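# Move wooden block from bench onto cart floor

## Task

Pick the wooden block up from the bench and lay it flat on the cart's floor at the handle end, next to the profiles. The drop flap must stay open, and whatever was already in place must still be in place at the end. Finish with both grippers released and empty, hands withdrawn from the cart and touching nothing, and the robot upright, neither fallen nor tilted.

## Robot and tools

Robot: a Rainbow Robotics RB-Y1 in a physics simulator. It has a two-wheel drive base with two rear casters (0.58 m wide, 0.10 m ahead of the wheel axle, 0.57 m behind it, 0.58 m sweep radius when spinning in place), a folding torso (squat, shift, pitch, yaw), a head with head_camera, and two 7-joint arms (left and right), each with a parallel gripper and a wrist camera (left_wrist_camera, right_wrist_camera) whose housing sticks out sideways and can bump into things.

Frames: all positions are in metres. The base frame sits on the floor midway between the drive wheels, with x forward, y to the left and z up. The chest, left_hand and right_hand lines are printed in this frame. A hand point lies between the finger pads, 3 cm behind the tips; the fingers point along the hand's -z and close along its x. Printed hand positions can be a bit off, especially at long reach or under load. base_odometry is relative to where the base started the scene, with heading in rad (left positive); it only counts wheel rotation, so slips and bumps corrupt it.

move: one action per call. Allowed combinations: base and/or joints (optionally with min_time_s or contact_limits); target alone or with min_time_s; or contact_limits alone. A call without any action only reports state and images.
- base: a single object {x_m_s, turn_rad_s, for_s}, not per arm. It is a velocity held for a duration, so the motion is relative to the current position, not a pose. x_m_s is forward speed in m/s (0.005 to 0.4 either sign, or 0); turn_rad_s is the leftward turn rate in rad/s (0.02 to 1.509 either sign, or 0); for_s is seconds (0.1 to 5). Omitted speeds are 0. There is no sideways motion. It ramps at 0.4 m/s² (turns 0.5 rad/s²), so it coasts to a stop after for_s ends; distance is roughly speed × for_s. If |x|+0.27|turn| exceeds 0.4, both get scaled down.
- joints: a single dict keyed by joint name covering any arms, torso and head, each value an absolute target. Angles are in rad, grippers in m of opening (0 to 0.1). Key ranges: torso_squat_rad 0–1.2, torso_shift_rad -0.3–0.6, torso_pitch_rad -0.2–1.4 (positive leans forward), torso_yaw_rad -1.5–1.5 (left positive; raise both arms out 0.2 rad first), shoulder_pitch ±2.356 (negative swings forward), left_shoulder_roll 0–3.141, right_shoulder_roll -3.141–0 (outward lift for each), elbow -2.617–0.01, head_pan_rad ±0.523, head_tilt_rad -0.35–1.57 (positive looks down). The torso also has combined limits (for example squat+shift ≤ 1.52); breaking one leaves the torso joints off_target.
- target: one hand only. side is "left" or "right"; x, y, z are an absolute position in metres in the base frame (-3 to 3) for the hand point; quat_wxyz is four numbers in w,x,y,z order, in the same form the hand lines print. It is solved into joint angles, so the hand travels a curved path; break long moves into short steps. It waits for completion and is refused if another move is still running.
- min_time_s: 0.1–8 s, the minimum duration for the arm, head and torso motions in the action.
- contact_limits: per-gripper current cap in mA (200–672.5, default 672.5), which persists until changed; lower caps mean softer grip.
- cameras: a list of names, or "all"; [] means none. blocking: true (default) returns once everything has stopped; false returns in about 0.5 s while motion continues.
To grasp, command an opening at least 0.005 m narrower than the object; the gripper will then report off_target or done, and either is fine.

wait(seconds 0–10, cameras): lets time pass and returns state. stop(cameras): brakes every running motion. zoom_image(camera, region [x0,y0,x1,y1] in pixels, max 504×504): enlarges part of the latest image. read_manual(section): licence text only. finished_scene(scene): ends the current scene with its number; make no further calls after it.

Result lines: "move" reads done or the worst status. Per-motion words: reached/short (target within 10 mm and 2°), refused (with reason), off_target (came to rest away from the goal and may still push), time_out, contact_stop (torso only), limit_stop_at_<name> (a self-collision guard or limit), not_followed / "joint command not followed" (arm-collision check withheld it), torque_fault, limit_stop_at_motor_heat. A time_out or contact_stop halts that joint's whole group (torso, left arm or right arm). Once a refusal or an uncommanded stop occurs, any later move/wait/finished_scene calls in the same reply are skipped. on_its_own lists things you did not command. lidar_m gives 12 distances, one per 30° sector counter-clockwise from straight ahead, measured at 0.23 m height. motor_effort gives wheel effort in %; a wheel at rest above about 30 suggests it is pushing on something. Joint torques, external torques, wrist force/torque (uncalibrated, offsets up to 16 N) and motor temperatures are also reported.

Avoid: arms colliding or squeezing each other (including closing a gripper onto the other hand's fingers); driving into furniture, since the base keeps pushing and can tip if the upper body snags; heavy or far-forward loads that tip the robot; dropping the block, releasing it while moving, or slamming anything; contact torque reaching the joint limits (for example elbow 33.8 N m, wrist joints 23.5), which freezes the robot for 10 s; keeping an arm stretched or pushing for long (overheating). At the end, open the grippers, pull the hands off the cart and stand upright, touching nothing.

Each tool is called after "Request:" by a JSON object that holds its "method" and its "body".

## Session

Done as needed. Now scene 2.

Request:
{"method": "move", "body": {"joints": {"head_tilt_rad":0.6,"head_pan_rad":0.0}, "cameras": ["head_camera"]}}

Request:
{"method": "move", "body": {"joints": {"head_tilt_rad":0.6,"head_pan_rad":0.5}, "cameras": ["head_camera"]}}

Request:
{"method": "move", "body": {"joints": {"head_tilt_rad":0.7,"head_pan_rad":-0.5}, "cameras": ["head_camera"]}}

Scene clock: 0.73 s.
Joint torques (N m): left_arm=[-1.64 -0.77 0.84 -0.52 -0.09 -0.68 -0.02] | right_arm=[-3.11 -0.55 -0.62 -1.35 -0.12 -0.56 -0.01]
External joint torques (N m): left_arm=[-0.25 -0.91 0.83 0.04 -0.09 -0.25 -0.01] | right_arm=[0.49 0.56 -0.58 0.28 -0.18 0.04 -0.02]
Motor temperatures (°C): left_arm=[30 28 31 35 34 32 37] | right_arm=[34 30 31 30 35 36 34]
Wrist force (N): left_arm=[0.0 1.6 -7.3] | right_arm=[-2.7 1.1 -4.7]
Wrist torque (N m): left_arm=[-0.31 0.17 0.08] | right_arm=[-0.11 -0.12 -0.10]
Wrist force, peak (N): left_arm=[0.1 1.7 -7.8] | right_arm=[-2.9 0.8 -5.4]
move: done
base_odometry: x=+0.000 y=+0.000 heading=+0.000
lidar_m: 0.74 1.02 1.57 4.57 1.52 1.07 1.02 1.08 1.44 3.61 1.11 0.79
base_status: not commanded
joint_positions: torso_squat_rad=+0.350 torso_shift_rad=+0.000 torso_pitch_rad=+0.000 torso_yaw_rad=+0.000 left_shoulder_pitch_rad=+0.037 left_shoulder_roll_rad=+0.004 left_shoulder_yaw_rad=-0.043 left_elbow_rad=-0.196 left_forearm_roll_rad=-0.014 left_wrist_pitch_rad=+0.002 left_hand_roll_rad=+0.027 left_gripper_m=+0.099 right_shoulder_pitch_rad=-0.040 right_shoulder_roll_rad=-0.021 right_shoulder_yaw_rad=-0.018 right_elbow_rad=-0.235 right_forearm_roll_rad=+0.049 right_wrist_pitch_rad=-0.014 right_hand_roll_rad=+0.035 right_gripper_m=+0.099 head_pan_rad=+0.000 head_tilt_rad=+0.600
joint_status: all done
wheel_motors_off: 0
motor_effort: left_wheel=+0(1) right_wheel=+1(2)
chest: x=-0.2280 y=+0.0001 z=+1.2475 quat_wxyz=(+1.000, +0.000, +0.000, +0.000) (m; base frame)
left_hand: x=-0.1598 y=+0.2200 z=+0.5653 quat_wxyz=(+0.997, +0.000, -0.079, -0.009) (m; base frame)
right_hand: x=-0.0823 y=-0.2360 z=+0.5770 quat_wxyz=(+0.989, -0.016, -0.142, +0.041) (m; base frame)
pictures: head_camera
camera_calibration:
head_camera: T_world_to_cam=[[0.00184585, -0.999504, -0.031436, 0.0450956], [-0.516616, 0.025963, -0.855823, 1.184], [0.856215, 0.0178201, -0.516312, 0.868925], [0, 0, 0, 1]] pos_world=[-0.132398, -0.00115112, 1.46335]

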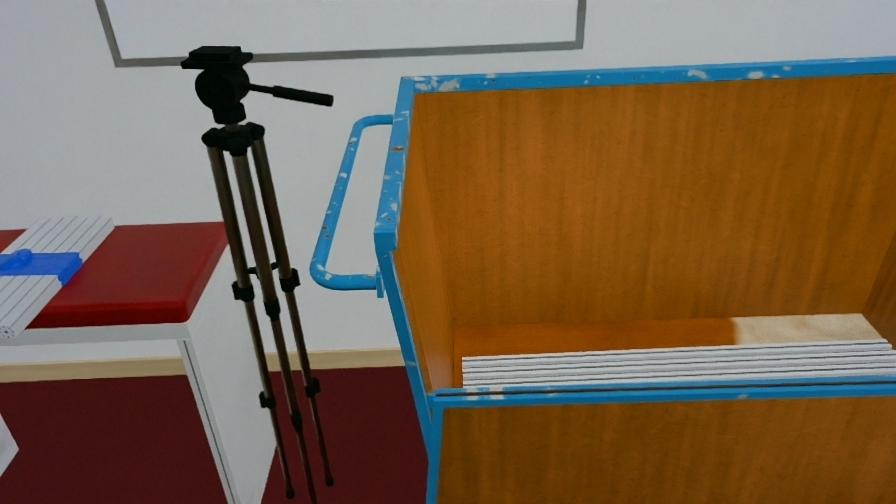

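Scene clock: 1.73 s.
Joint torques (N m): left_arm=[-1.44 -0.81 0.82 -0.47 -0.06 -0.65 -0.05] | right_arm=[-3.42 -0.39 -0.65 -1.47 0.04 -0.64 -0.01]
External joint torques (N m): left_arm=[-0.06 -0.95 0.81 0.09 -0.06 -0.22 -0.04] | right_arm=[0.18 0.73 -0.61 0.16 -0.02 -0.04 -0.03]
Motor temperatures (°C): left_arm=[30 28 31 35 34 32 37] | right_arm=[34 30 31 30 35 36 34]
Wrist force (N): left_arm=[-0.5 1.2 -8.0] | right_arm=[-2.2 1.4 -4.7]
Wrist torque (N m): left_arm=[-0.29 0.07 0.09] | right_arm=[-0.11 -0.06 -0.07]
Wrist force, peak (N): left_arm=[-0.7 1.3 -8.3] | right_arm=[-2.9 1.1 -5.3]
move: done
base_odometry: x=+0.000 y=+0.000 heading=+0.000
lidar_m: 0.74 1.04 1.56 4.56 1.52 1.07 1.02 1.07 1.43 3.60 1.09 0.77
base_status: not commanded
joint_positions: torso_squat_rad=+0.350 torso_shift_rad=+0.000 torso_pitch_rad=+0.000 torso_yaw_rad=+0.000 left_shoulder_pitch_rad=+0.037 left_shoulder_roll_rad=+0.004 left_shoulder_yaw_rad=-0.043 left_elbow_rad=-0.196 left_forearm_roll_rad=-0.014 left_wrist_pitch_rad=+0.002 left_hand_roll_rad=+0.027 left_gripper_m=+0.099 right_shoulder_pitch_rad=-0.040 right_shoulder_roll_rad=-0.021 right_shoulder_yaw_rad=-0.018 right_elbow_rad=-0.235 right_forearm_roll_rad=+0.049 right_wrist_pitch_rad=-0.014 right_hand_roll_rad=+0.035 right_gripper_m=+0.099 head_pan_rad=+0.500 head_tilt_rad=+0.600
joint_status: all done
wheel_motors_off: 0
motor_effort: left_wheel=+0(1) right_wheel=-1(2)
chest: x=-0.2280 y=+0.0001 z=+1.2475 quat_wxyz=(+1.000, +0.000, +0.000, +0.000) (m; base frame)
left_hand: x=-0.1598 y=+0.2200 z=+0.5653 quat_wxyz=(+0.997, +0.000, -0.079, -0.009) (m; base frame)
right_hand: x=-0.0823 y=-0.2360 z=+0.5770 quat_wxyz=(+0.989, -0.016, -0.142, +0.041) (m; base frame)
pictures: head_camera
camera_calibration:
head_camera: T_world_to_cam=[[0.480762, -0.876288, -0.0314125, 0.143715], [-0.465904, -0.224934, -0.855767, 1.19443], [0.742833, 0.426055, -0.516406, 0.845605], [0, 0, 0, 1]] pos_world=[-0.140746, 0.0343292, 1.46335]

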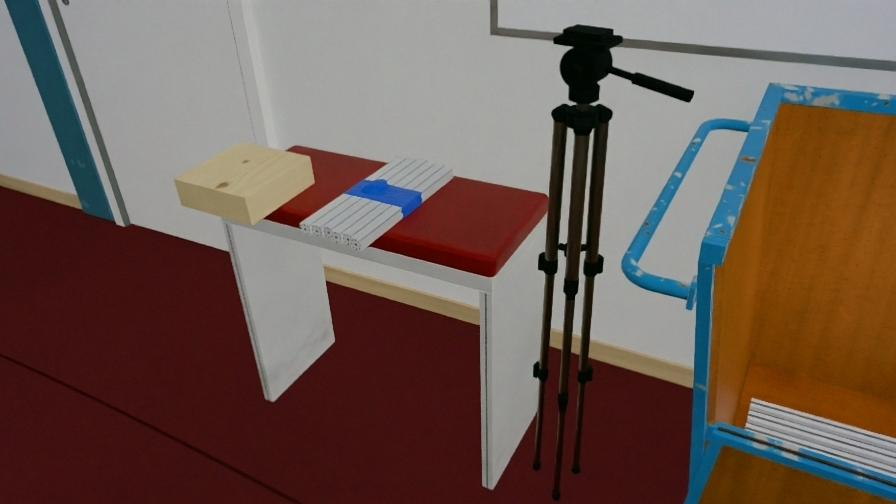

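Scene clock: 3.07 s.
Joint torques (N m): left_arm=[-1.6 -0.57 0.77 -0.39 0 -0.67 0.01] | right_arm=[-3.39 -0.75 -0.59 -1.32 -0.09 -0.53 0.05]
External joint torques (N m): left_arm=[-0.22 -0.72 0.76 0.17 0 -0.25 0.02] | right_arm=[0.21 0.37 -0.55 0.31 -0.15 0.06 0.03]
Motor temperatures (°C): left_arm=[30 28 31 35 34 32 37] | right_arm=[34 30 31 30 35 36 34]
Wrist force (N): left_arm=[0.0 1.4 -7.2] | right_arm=[-2.5 1.1 -4.9]
Wrist torque (N m): left_arm=[-0.32 0.15 0.10] | right_arm=[-0.10 -0.09 -0.09]
Wrist force, peak (N): left_arm=[0.3 1.8 -8.1] | right_arm=[-2.9 1.1 -5.5]
move: done
base_odometry: x=+0.000 y=+0.000 heading=+0.000
lidar_m: 0.74 1.02 1.57 4.56 1.51 1.08 1.01 1.09 1.44 3.62 1.09 0.78
base_status: not commanded
joint_positions: torso_squat_rad=+0.350 torso_shift_rad=+0.000 torso_pitch_rad=+0.000 torso_yaw_rad=+0.000 left_shoulder_pitch_rad=+0.037 left_shoulder_roll_rad=+0.004 left_shoulder_yaw_rad=-0.043 left_elbow_rad=-0.196 left_forearm_roll_rad=-0.014 left_wrist_pitch_rad=+0.002 left_hand_roll_rad=+0.027 left_gripper_m=+0.099 right_shoulder_pitch_rad=-0.040 right_shoulder_roll_rad=-0.021 right_shoulder_yaw_rad=-0.018 right_elbow_rad=-0.235 right_forearm_roll_rad=+0.049 right_wrist_pitch_rad=-0.014 right_hand_roll_rad=+0.035 right_gripper_m=+0.099 head_pan_rad=-0.500 head_tilt_rad=+0.700
joint_status: all done
wheel_motors_off: 0
motor_effort: left_wheel=+0(1) right_wheel=+0(1)
chest: x=-0.2280 y=+0.0001 z=+1.2475 quat_wxyz=(+1.000, +0.000, +0.000, +0.000) (m; base frame)
left_hand: x=-0.1598 y=+0.2200 z=+0.5653 quat_wxyz=(+0.997, +0.000, -0.079, -0.009) (m; base frame)
right_hand: x=-0.0823 y=-0.2360 z=+0.5770 quat_wxyz=(+0.989, -0.016, -0.142, +0.041) (m; base frame)
pictures: head_camera
camera_calibration:
head_camera: T_world_to_cam=[[-0.480297, -0.876541, -0.0314578, -0.054214], [-0.513621, 0.310148, -0.800001, 1.10379], [0.710991, -0.368081, -0.599173, 0.958982], [0, 0, 0, 1]] pos_world=[-0.140939, -0.036874, 1.45592]

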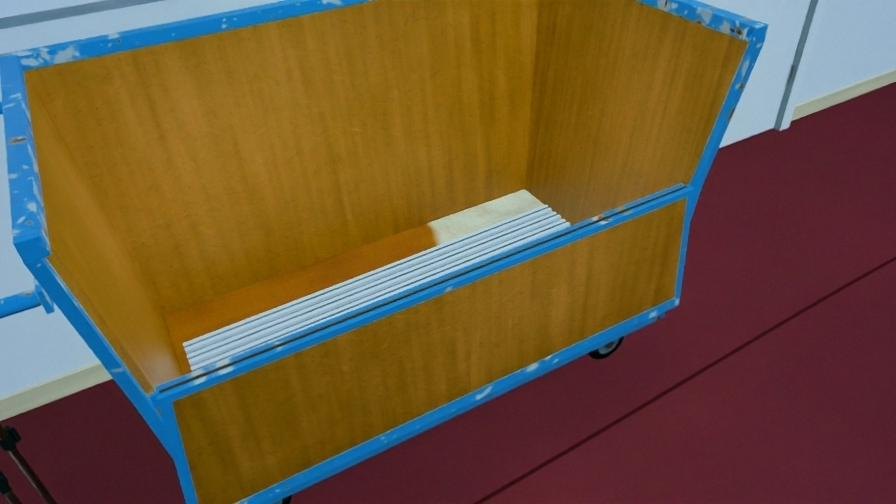

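Request:
{"method": "move", "body": {"base": {"turn_rad_s":0.8,"for_s":1.967}, "joints": {"head_pan_rad":0,"head_tilt_rad":0.6}, "cameras": []}}

Request:
{"method": "move", "body": {"base": {"x_m_s":0.4,"for_s":3.55}, "cameras": []}}

Request:
{"method": "move", "body": {"base": {"turn_rad_s":-0.8,"for_s":1.967}, "cameras": ["head_camera"]}}

Scene clock: 18.53 s.
Joint torques (N m): left_arm=[-1.79 -0.89 0.74 -0.62 -0.21 -0.74 -0.03] | right_arm=[-3.7 -0.74 -0.31 -1.52 -0.04 -0.71 0.01]
External joint torques (N m): left_arm=[-0.41 -1.05 0.73 -0.06 -0.21 -0.32 -0.02] | right_arm=[-0.1 0.37 -0.27 0.11 -0.1 -0.11 0]
Motor temperatures (°C): left_arm=[30 28 31 35 34 32 37] | right_arm=[34 30 31 30 35 36 34]
Wrist force (N): left_arm=[-0.8 1.2 -7.3] | right_arm=[-2.6 1.3 -5.0]
Wrist torque (N m): left_arm=[-0.28 0.04 0.10] | right_arm=[-0.13 -0.08 -0.06]
Wrist force, peak (N): left_arm=[0.2 1.5 -8.5] | right_arm=[-2.7 1.6 -5.5]
move: done
base_odometry: x=+0.000 y=+0.000 heading=+1.573
lidar_m: 4.37 1.48 1.07 1.02 1.06 1.44 3.72 1.12 0.79 0.76 1.03 1.56
base_status: done (sent for 1.97 of 1.97 s)
joint_positions: torso_squat_rad=+0.350 torso_shift_rad=+0.000 torso_pitch_rad=+0.000 torso_yaw_rad=+0.000 left_shoulder_pitch_rad=+0.037 left_shoulder_roll_rad=+0.004 left_shoulder_yaw_rad=-0.043 left_elbow_rad=-0.196 left_forearm_roll_rad=-0.014 left_wrist_pitch_rad=+0.002 left_hand_roll_rad=+0.027 left_gripper_m=+0.099 right_shoulder_pitch_rad=-0.040 right_shoulder_roll_rad=-0.021 right_shoulder_yaw_rad=-0.018 right_elbow_rad=-0.235 right_forearm_roll_rad=+0.049 right_wrist_pitch_rad=-0.014 right_hand_roll_rad=+0.035 right_gripper_m=+0.099 head_pan_rad=+0.000 head_tilt_rad=+0.600
joint_status: all done
wheel_motors_off: 0
motor_effort: left_wheel=+5(33) right_wheel=+19(52)
chest: x=-0.2280 y=+0.0001 z=+1.2475 quat_wxyz=(+1.000, +0.000, +0.000, +0.000) (m; base frame)
left_hand: x=-0.1598 y=+0.2200 z=+0.5653 quat_wxyz=(+0.997, +0.000, -0.079, -0.009) (m; base frame)
right_hand: x=-0.0823 y=-0.2360 z=+0.5770 quat_wxyz=(+0.989, -0.016, -0.142, +0.041) (m; base frame)
pictures: none
No camera images: "cameras" was empty.

Scene clock: 23.43 s.
Joint torques (N m): left_arm=[-1.37 -0.82 0.46 -0.43 -0.09 -0.73 -0.01] | right_arm=[-3.48 -0.72 -0.86 -1.25 -0.16 -0.57 0.04]
External joint torques (N m): left_arm=[0 -0.97 0.45 0.13 -0.09 -0.3 0] | right_arm=[0.12 0.4 -0.81 0.38 -0.23 0.03 0.03]
Motor temperatures (°C): left_arm=[30 28 31 35 34 32 37] | right_arm=[34 30 31 30 35 36 34]
Wrist force (N): left_arm=[-0.5 1.3 -7.8] | right_arm=[-2.2 0.7 -4.8]
Wrist torque (N m): left_arm=[-0.32 0.10 0.10] | right_arm=[-0.06 -0.07 -0.09]
Wrist force, peak (N): left_arm=[-0.1 1.1 -8.5] | right_arm=[-3.1 1.5 -5.2]
move: done
base_odometry: x=-0.004 y=+1.427 heading=+1.574
lidar_m: 4.18 1.53 1.10 1.05 1.09 1.48 3.86 1.42 1.26 0.92 1.54 2.07
base_status: done (sent for 3.57 of 3.57 s)
joint_positions: torso_squat_rad=+0.350 torso_shift_rad=+0.000 torso_pitch_rad=+0.000 torso_yaw_rad=+0.000 left_shoulder_pitch_rad=+0.037 left_shoulder_roll_rad=+0.004 left_shoulder_yaw_rad=-0.043 left_elbow_rad=-0.196 left_forearm_roll_rad=-0.014 left_wrist_pitch_rad=+0.002 left_hand_roll_rad=+0.027 left_gripper_m=+0.099 right_shoulder_pitch_rad=-0.040 right_shoulder_roll_rad=-0.021 right_shoulder_yaw_rad=-0.018 right_elbow_rad=-0.235 right_forearm_roll_rad=+0.049 right_wrist_pitch_rad=-0.014 right_hand_roll_rad=+0.035 right_gripper_m=+0.099 head_pan_rad=+0.000 head_tilt_rad=+0.600
joint_status: not commanded
wheel_motors_off: 0
motor_effort: left_wheel=+17(48) right_wheel=-15(47)
chest: x=-0.2280 y=+0.0001 z=+1.2475 quat_wxyz=(+1.000, +0.000, +0.000, +0.000) (m; base frame)
left_hand: x=-0.1597 y=+0.2200 z=+0.5653 quat_wxyz=(+0.997, +0.000, -0.079, -0.009) (m; base frame)
right_hand: x=-0.0823 y=-0.2360 z=+0.5770 quat_wxyz=(+0.989, -0.016, -0.142, +0.041) (m; base frame)
pictures: none
No camera images: "cameras" was empty.

Scene clock: 27.37 s.
Joint torques (N m): left_arm=[-1.47 -0.41 0.41 -0.48 -0.07 -0.57 -0.13] | right_arm=[-3.27 -0.21 -0.7 -1.31 0.01 -0.55 0.02]
External joint torques (N m): left_arm=[-0.09 -0.56 0.4 0.07 -0.08 -0.14 -0.12] | right_arm=[0.33 0.91 -0.66 0.32 -0.05 0.05 0]
Motor temperatures (°C): left_arm=[30 28 31 35 34 32 37] | right_arm=[34 30 31 30 35 36 34]
Wrist force (N): left_arm=[0.3 0.8 -7.7] | right_arm=[-2.4 1.2 -4.9]
Wrist torque (N m): left_arm=[-0.23 0.18 0.08] | right_arm=[-0.10 -0.06 -0.09]
Wrist force, peak (N): left_arm=[-0.4 1.7 -8.2] | right_arm=[-3.1 1.0 -5.2]
move: done
base_odometry: x=-0.004 y=+1.426 heading=+0.001
lidar_m: 0.91 1.54 2.04 4.17 1.54 1.11 1.04 1.10 1.47 3.69 1.40 1.24
base_status: done (sent for 1.97 of 1.97 s)
joint_positions: torso_squat_rad=+0.350 torso_shift_rad=+0.000 torso_pitch_rad=+0.000 torso_yaw_rad=+0.000 left_shoulder_pitch_rad=+0.037 left_shoulder_roll_rad=+0.004 left_shoulder_yaw_rad=-0.043 left_elbow_rad=-0.196 left_forearm_roll_rad=-0.014 left_wrist_pitch_rad=+0.002 left_hand_roll_rad=+0.027 left_gripper_m=+0.099 right_shoulder_pitch_rad=-0.040 right_shoulder_roll_rad=-0.021 right_shoulder_yaw_rad=-0.018 right_elbow_rad=-0.235 right_forearm_roll_rad=+0.049 right_wrist_pitch_rad=-0.014 right_hand_roll_rad=+0.035 right_gripper_m=+0.099 head_pan_rad=+0.000 head_tilt_rad=+0.600
joint_status: not commanded
wheel_motors_off: 0
motor_effort: left_wheel=+22(44) right_wheel=+2(51)
chest: x=-0.2280 y=+0.0001 z=+1.2475 quat_wxyz=(+1.000, +0.000, +0.000, +0.000) (m; base frame)
left_hand: x=-0.1598 y=+0.2200 z=+0.5653 quat_wxyz=(+0.997, +0.000, -0.079, -0.009) (m; base frame)
right_hand: x=-0.0823 y=-0.2359 z=+0.5770 quat_wxyz=(+0.989, -0.016, -0.142, +0.041) (m; base frame)
pictures: head_camera
camera_calibration:
head_camera: T_world_to_cam=[[0.00184319, -0.999504, -0.0314327, 0.0449905], [-0.516689, 0.02596, -0.85578, 1.18393], [0.856171, 0.0178183, -0.516385, 0.869027], [0, 0, 0, 1]] pos_world=[-0.132398, -0.00125112, 1.46335]

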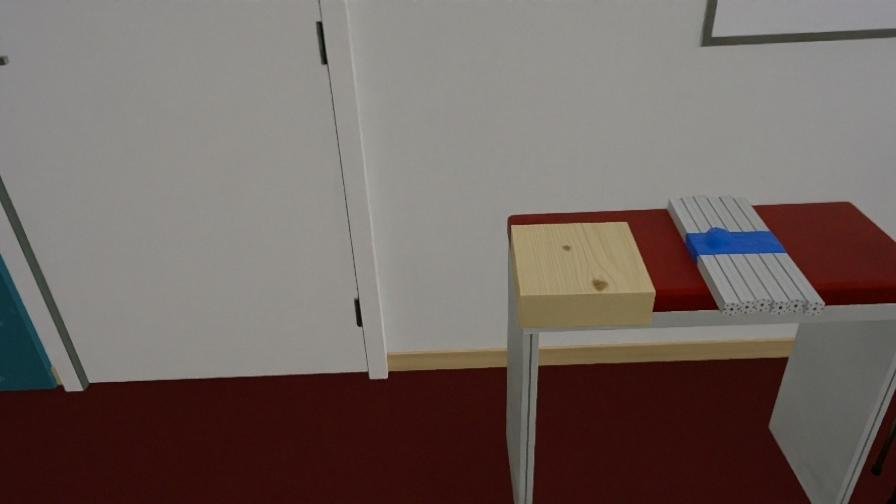

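Request:
{"method": "move", "body": {"base": {"x_m_s":0.25,"for_s":1.72}, "joints": {"torso_squat_rad":0.7,"torso_pitch_rad":0.35,"head_tilt_rad":0.5,"head_pan_rad":-0.2,"left_shoulder_roll_rad":0.4,"left_shoulder_pitch_rad":0.3}, "cameras": ["head_camera"]}}

Request:
{"method": "move", "body": {"target": {"side":"right","x":0.2,"y":-0.216,"z":0.75,"quat_wxyz":[0.7071,0,-0.7071,0]}, "min_time_s": 2.5, "cameras": ["right_wrist_camera","head_camera"]}}

Scene clock: 33.20 s.
Joint torques (N m): left_arm=[14.4 8.04 1.65 5.65 -0.09 0.55 -0.03] | right_arm=[6.8 -0.38 -0.81 2.68 -0.15 0.2 0.02]
External joint torques (N m): left_arm=[-0.81 -2.39 0.72 -0.18 -0.12 -0.27 -0.05] | right_arm=[0.92 0.55 -0.62 0.73 -0.13 0.13 0.02]
Motor temperatures (°C): left_arm=[30 28 31 35 34 32 37] | right_arm=[34 30 31 30 35 36 34]
Wrist force (N): left_arm=[3.6 -0.8 -6.1] | right_arm=[0.0 1.1 -5.6]
Wrist torque (N m): left_arm=[-0.20 0.36 0.03] | right_arm=[-0.08 0.07 -0.09]
Wrist force, peak (N): left_arm=[-0.2 2.0 -8.4] | right_arm=[-3.2 1.1 -5.3]
move: done
base_odometry: x=+0.429 y=+1.427 heading=+0.001
lidar_m: 0.47 1.05 1.47 3.77 2.20 1.56 1.48 1.54 2.07 1.35 0.97 1.15
base_status: done (sent for 1.73 of 1.73 s)
joint_positions: torso_squat_rad=+0.700 torso_shift_rad=+0.000 torso_pitch_rad=+0.350 torso_yaw_rad=+0.000 left_shoulder_pitch_rad=+0.300 left_shoulder_roll_rad=+0.400 left_shoulder_yaw_rad=-0.043 left_elbow_rad=-0.196 left_forearm_roll_rad=-0.014 left_wrist_pitch_rad=+0.002 left_hand_roll_rad=+0.027 left_gripper_m=+0.099 right_shoulder_pitch_rad=-0.040 right_shoulder_roll_rad=-0.021 right_shoulder_yaw_rad=-0.018 right_elbow_rad=-0.235 right_forearm_roll_rad=+0.049 right_wrist_pitch_rad=-0.014 right_hand_roll_rad=+0.035 right_gripper_m=+0.099 head_pan_rad=-0.200 head_tilt_rad=+0.500
joint_status: all done
wheel_motors_off: 0
motor_effort: left_wheel=-9(49) right_wheel=+9(52)
chest: x=-0.1218 y=+0.0001 z=+1.1066 quat_wxyz=(+0.985, +0.000, +0.174, +0.000) (m; base frame)
left_hand: x=-0.4585 y=+0.5101 z=+0.5743 quat_wxyz=(+0.955, +0.188, +0.226, -0.044) (m; base frame)
right_hand: x=-0.2149 y=-0.2360 z=+0.4268 quat_wxyz=(+0.999, -0.009, +0.032, +0.043) (m; base frame)
pictures: head_camera
camera_calibration:
head_camera: T_world_to_cam=[[-0.192619, -0.980567, 0.0372426, -0.0550402], [-0.699556, 0.110606, -0.705966, 0.937411], [0.688127, -0.162036, -0.707266, 0.877789], [0, 0, 0, 1]] pos_world=[0.0411396, -0.01542, 1.28466]

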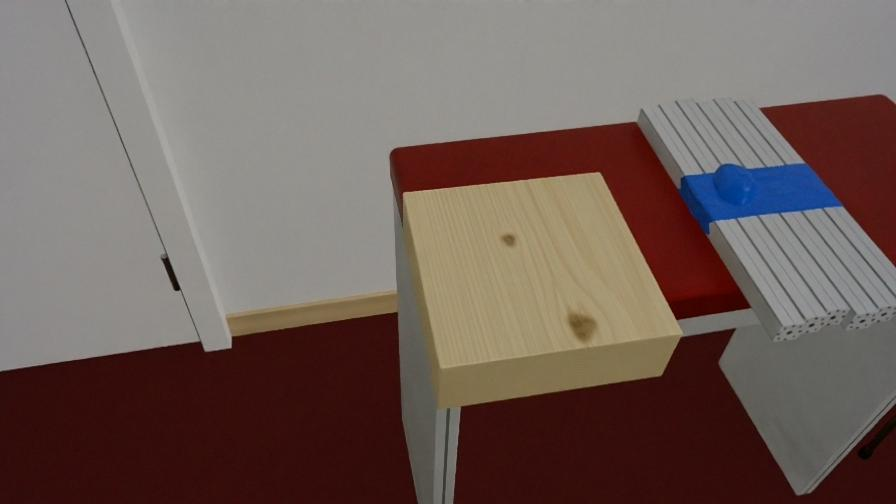

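Scene clock: 36.03 s.
Joint torques (N m): left_arm=[14.25 8.11 1.74 5.66 -0.03 0.48 0.01] | right_arm=[2.18 1.7 0.43 -8.56 -0.17 -1.91 -0.19]
External joint torques (N m): left_arm=[-0.96 -2.32 0.82 -0.17 -0.05 -0.34 -0.02] | right_arm=[1.51 1.98 0.56 -0.87 -0.37 0.01 -0.24]
Motor temperatures (°C): left_arm=[30 28 31 35 34 32 37] | right_arm=[34 30 31 30 35 36 34]
Wrist force (N): left_arm=[3.3 -0.7 -6.8] | right_arm=[-7.3 0.6 1.1]
Wrist torque (N m): left_arm=[-0.19 0.31 0.03] | right_arm=[-0.15 -0.43 -0.12]
Wrist force, peak (N): left_arm=[4.3 -0.7 -7.3] | right_arm=[-7.7 0.8 1.5]
move: done
base_odometry: x=+0.429 y=+1.427 heading=+0.001
lidar_m: 0.46 1.06 1.46 3.76 2.20 1.55 1.48 1.56 2.06 1.37 0.97 1.15
base_status: not commanded
joint_positions: torso_squat_rad=+0.700 torso_shift_rad=+0.000 torso_pitch_rad=+0.350 torso_yaw_rad=+0.000 left_shoulder_pitch_rad=+0.300 left_shoulder_roll_rad=+0.400 left_shoulder_yaw_rad=-0.043 left_elbow_rad=-0.196 left_forearm_roll_rad=-0.014 left_wrist_pitch_rad=+0.002 left_hand_roll_rad=+0.027 left_gripper_m=+0.099 right_shoulder_pitch_rad=+0.220 right_shoulder_roll_rad=+0.000 right_shoulder_yaw_rad=+0.079 right_elbow_rad=-1.467 right_forearm_roll_rad=+0.000 right_wrist_pitch_rad=-0.662 right_hand_roll_rad=+0.009 right_gripper_m=+0.099 head_pan_rad=-0.200 head_tilt_rad=+0.500
joint_status: all done
wheel_motors_off: 0
motor_effort: left_wheel=-10(11) right_wheel=+10(11)
chest: x=-0.1218 y=+0.0001 z=+1.1066 quat_wxyz=(+0.985, +0.000, +0.174, +0.000) (m; base frame)
left_hand: x=-0.4586 y=+0.5101 z=+0.5743 quat_wxyz=(+0.955, +0.188, +0.226, -0.044) (m; base frame)
right_hand: x=+0.2000 y=-0.2161 z=+0.7501 quat_wxyz=(+0.706, +0.000, -0.708, +0.000) (m; base frame)
right_hand_status: reached (checked arc, planned for 2.5 s): 0 mm and 0.1 deg off.
pictures: head_camera, right_wrist_camera
camera_calibration:
head_camera: T_world_to_cam=[[-0.192619, -0.980567, 0.0372426, -0.0550402], [-0.699556, 0.110606, -0.705966, 0.937411], [0.688127, -0.162036, -0.707266, 0.877789], [0, 0, 0, 1]] pos_world=[0.0411396, -0.01542, 1.28466]
right_wrist_camera: T_world_to_cam=[[0.0281916, -0.0295325, -0.999166, 0.736216], [-0.506553, 0.861292, -0.0397498, 0.344355], [0.861748, 0.507251, 0.00932143, 0.00255236], [0, 0, 0, 1]] pos_world=[0.151479, -0.276143, 0.749267]

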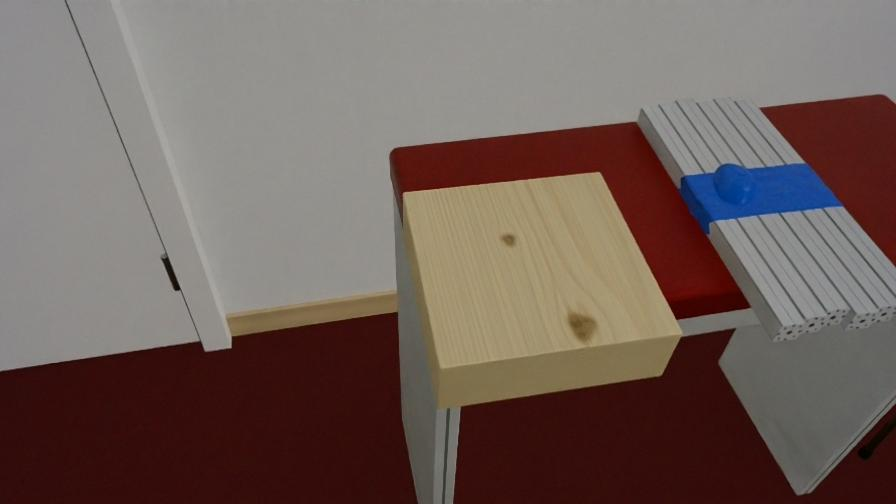

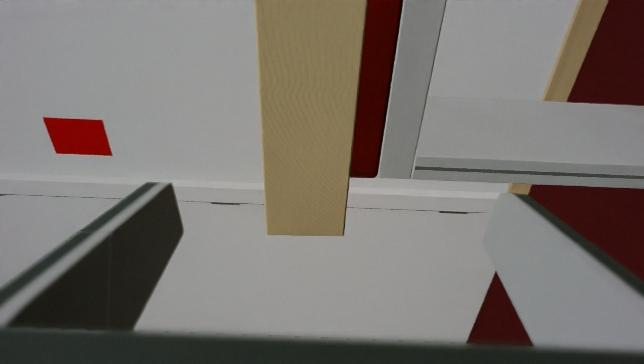

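Request:
{"method": "move", "body": {"target": {"side":"right","x":0.3,"y":-0.206,"z":0.763,"quat_wxyz":[0.7071,0,-0.7071,0]}, "min_time_s": 1.2, "cameras": []}}

Request:
{"method": "move", "body": {"target": {"side":"right","x":0.391,"y":-0.206,"z":0.763,"quat_wxyz":[0.7071,0,-0.7071,0]}, "min_time_s": 1.5, "cameras": ["right_wrist_camera","head_camera"]}}

Scene clock: 40.63 s.
Joint torques (N m): left_arm=[14.48 8.48 1.93 5.56 -0.04 0.5 -0.02] | right_arm=[-5.87 1.6 -2.15 -8.84 -0.02 -1.96 0.27]
External joint torques (N m): left_arm=[-0.74 -1.94 1.01 -0.28 -0.07 -0.32 -0.05] | right_arm=[-1.24 1.7 -2.16 -0.14 -0.33 -0.05 0.22]
Motor temperatures (°C): left_arm=[30 28 31 35 34 32 37] | right_arm=[34 30 31 30 35 36 34]
Wrist force (N): left_arm=[3.6 -1.2 -7.1] | right_arm=[-7.1 0.5 0.9]
Wrist torque (N m): left_arm=[-0.12 0.31 0.05] | right_arm=[-0.10 -0.40 -0.14]
Wrist force, peak (N): left_arm=[3.7 -0.8 -7.7] | right_arm=[-8.0 1.3 1.3]
move: done
base_odometry: x=+0.429 y=+1.427 heading=+0.001
lidar_m: 0.47 1.07 1.47 3.76 2.19 1.55 1.48 1.56 2.06 1.36 0.97 1.15
base_status: not commanded
joint_positions: torso_squat_rad=+0.700 torso_shift_rad=+0.000 torso_pitch_rad=+0.350 torso_yaw_rad=+0.000 left_shoulder_pitch_rad=+0.300 left_shoulder_roll_rad=+0.400 left_shoulder_yaw_rad=-0.043 left_elbow_rad=-0.196 left_forearm_roll_rad=-0.014 left_wrist_pitch_rad=+0.002 left_hand_roll_rad=+0.027 left_gripper_m=+0.099 right_shoulder_pitch_rad=-0.064 right_shoulder_roll_rad=+0.000 right_shoulder_yaw_rad=+0.028 right_elbow_rad=-1.384 right_forearm_roll_rad=-0.102 right_wrist_pitch_rad=-0.479 right_hand_roll_rad=+0.105 right_gripper_m=+0.099 head_pan_rad=-0.200 head_tilt_rad=+0.500
joint_status: all done
wheel_motors_off: 0
motor_effort: left_wheel=-10(11) right_wheel=+11(12)
chest: x=-0.1218 y=+0.0001 z=+1.1066 quat_wxyz=(+0.985, +0.000, +0.174, +0.000) (m; base frame)
left_hand: x=-0.4586 y=+0.5101 z=+0.5743 quat_wxyz=(+0.955, +0.188, +0.226, -0.044) (m; base frame)
right_hand: x=+0.2997 y=-0.2059 z=+0.7631 quat_wxyz=(+0.707, +0.000, -0.707, +0.000) (m; base frame)
right_hand_status: reached (checked arc, planned for 1.2 s): 0 mm and 0.1 deg off.
pictures: none
No camera images: "cameras" was empty.

Scene clock: 42.47 s.
Joint torques (N m): left_arm=[14.35 8.33 1.4 5.73 0.01 0.43 -0.06] | right_arm=[-11.59 -2.55 -2.05 -8.75 -0.02 -1.92 0.27]
External joint torques (N m): left_arm=[-0.87 -2.09 0.48 -0.11 -0.02 -0.39 -0.09] | right_arm=[-1.39 -1.07 -2.02 -0.01 -0.34 -0.01 0.22]
Motor temperatures (°C): left_arm=[30 28 31 35 34 32 37] | right_arm=[34 30 31 30 35 36 34]
Wrist force (N): left_arm=[3.9 -1.1 -6.2] | right_arm=[-6.9 0.3 1.1]
Wrist torque (N m): left_arm=[-0.08 0.34 0.08] | right_arm=[-0.08 -0.37 -0.12]
Wrist force, peak (N): left_arm=[4.1 -0.3 -7.5] | right_arm=[-7.7 1.1 1.4]
move: done
base_odometry: x=+0.429 y=+1.427 heading=+0.001
lidar_m: 0.47 1.06 1.47 3.76 2.20 1.55 1.48 1.55 2.07 1.36 0.97 1.15
base_status: not commanded
joint_positions: torso_squat_rad=+0.700 torso_shift_rad=+0.000 torso_pitch_rad=+0.350 torso_yaw_rad=+0.000 left_shoulder_pitch_rad=+0.300 left_shoulder_roll_rad=+0.400 left_shoulder_yaw_rad=-0.043 left_elbow_rad=-0.196 left_forearm_roll_rad=-0.014 left_wrist_pitch_rad=+0.002 left_hand_roll_rad=+0.027 left_gripper_m=+0.099 right_shoulder_pitch_rad=-0.404 right_shoulder_roll_rad=-0.028 right_shoulder_yaw_rad=-0.073 right_elbow_rad=-1.073 right_forearm_roll_rad=-0.137 right_wrist_pitch_rad=-0.465 right_hand_roll_rad=+0.118 right_gripper_m=+0.099 head_pan_rad=-0.200 head_tilt_rad=+0.500
joint_status: all done
wheel_motors_off: 0
motor_effort: left_wheel=-9(11) right_wheel=+9(12)
chest: x=-0.1218 y=+0.0001 z=+1.1066 quat_wxyz=(+0.985, +0.000, +0.174, +0.000) (m; base frame)
left_hand: x=-0.4586 y=+0.5101 z=+0.5743 quat_wxyz=(+0.955, +0.188, +0.226, -0.044) (m; base frame)
right_hand: x=+0.3905 y=-0.2059 z=+0.7633 quat_wxyz=(+0.709, +0.000, -0.706, +0.000) (m; base frame)
right_hand_status: reached (checked arc, planned for 1.5 s): 1 mm and 0.2 deg off.
pictures: head_camera, right_wrist_camera
camera_calibration:
head_camera: T_world_to_cam=[[-0.192619, -0.980567, 0.0372426, -0.0550402], [-0.699556, 0.110606, -0.705966, 0.937411], [0.688127, -0.162036, -0.707266, 0.877789], [0, 0, 0, 1]] pos_world=[0.0411396, -0.01542, 1.28466]
right_wrist_camera: T_world_to_cam=[[0.0222435, -0.028808, -0.999337, 0.746968], [-0.506896, 0.86125, -0.0361099, 0.429886], [0.86172, 0.507364, 0.00455459, -0.163357], [0, 0, 0, 1]] pos_world=[0.34206, -0.26584, 0.762741]

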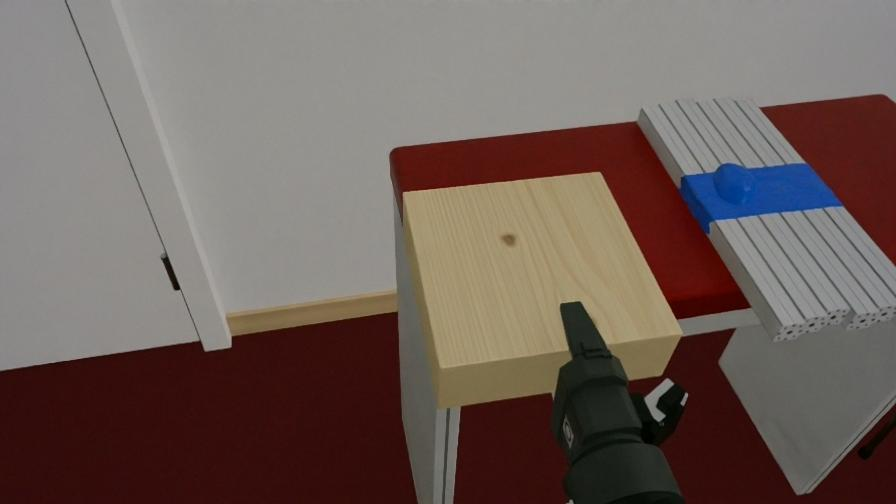

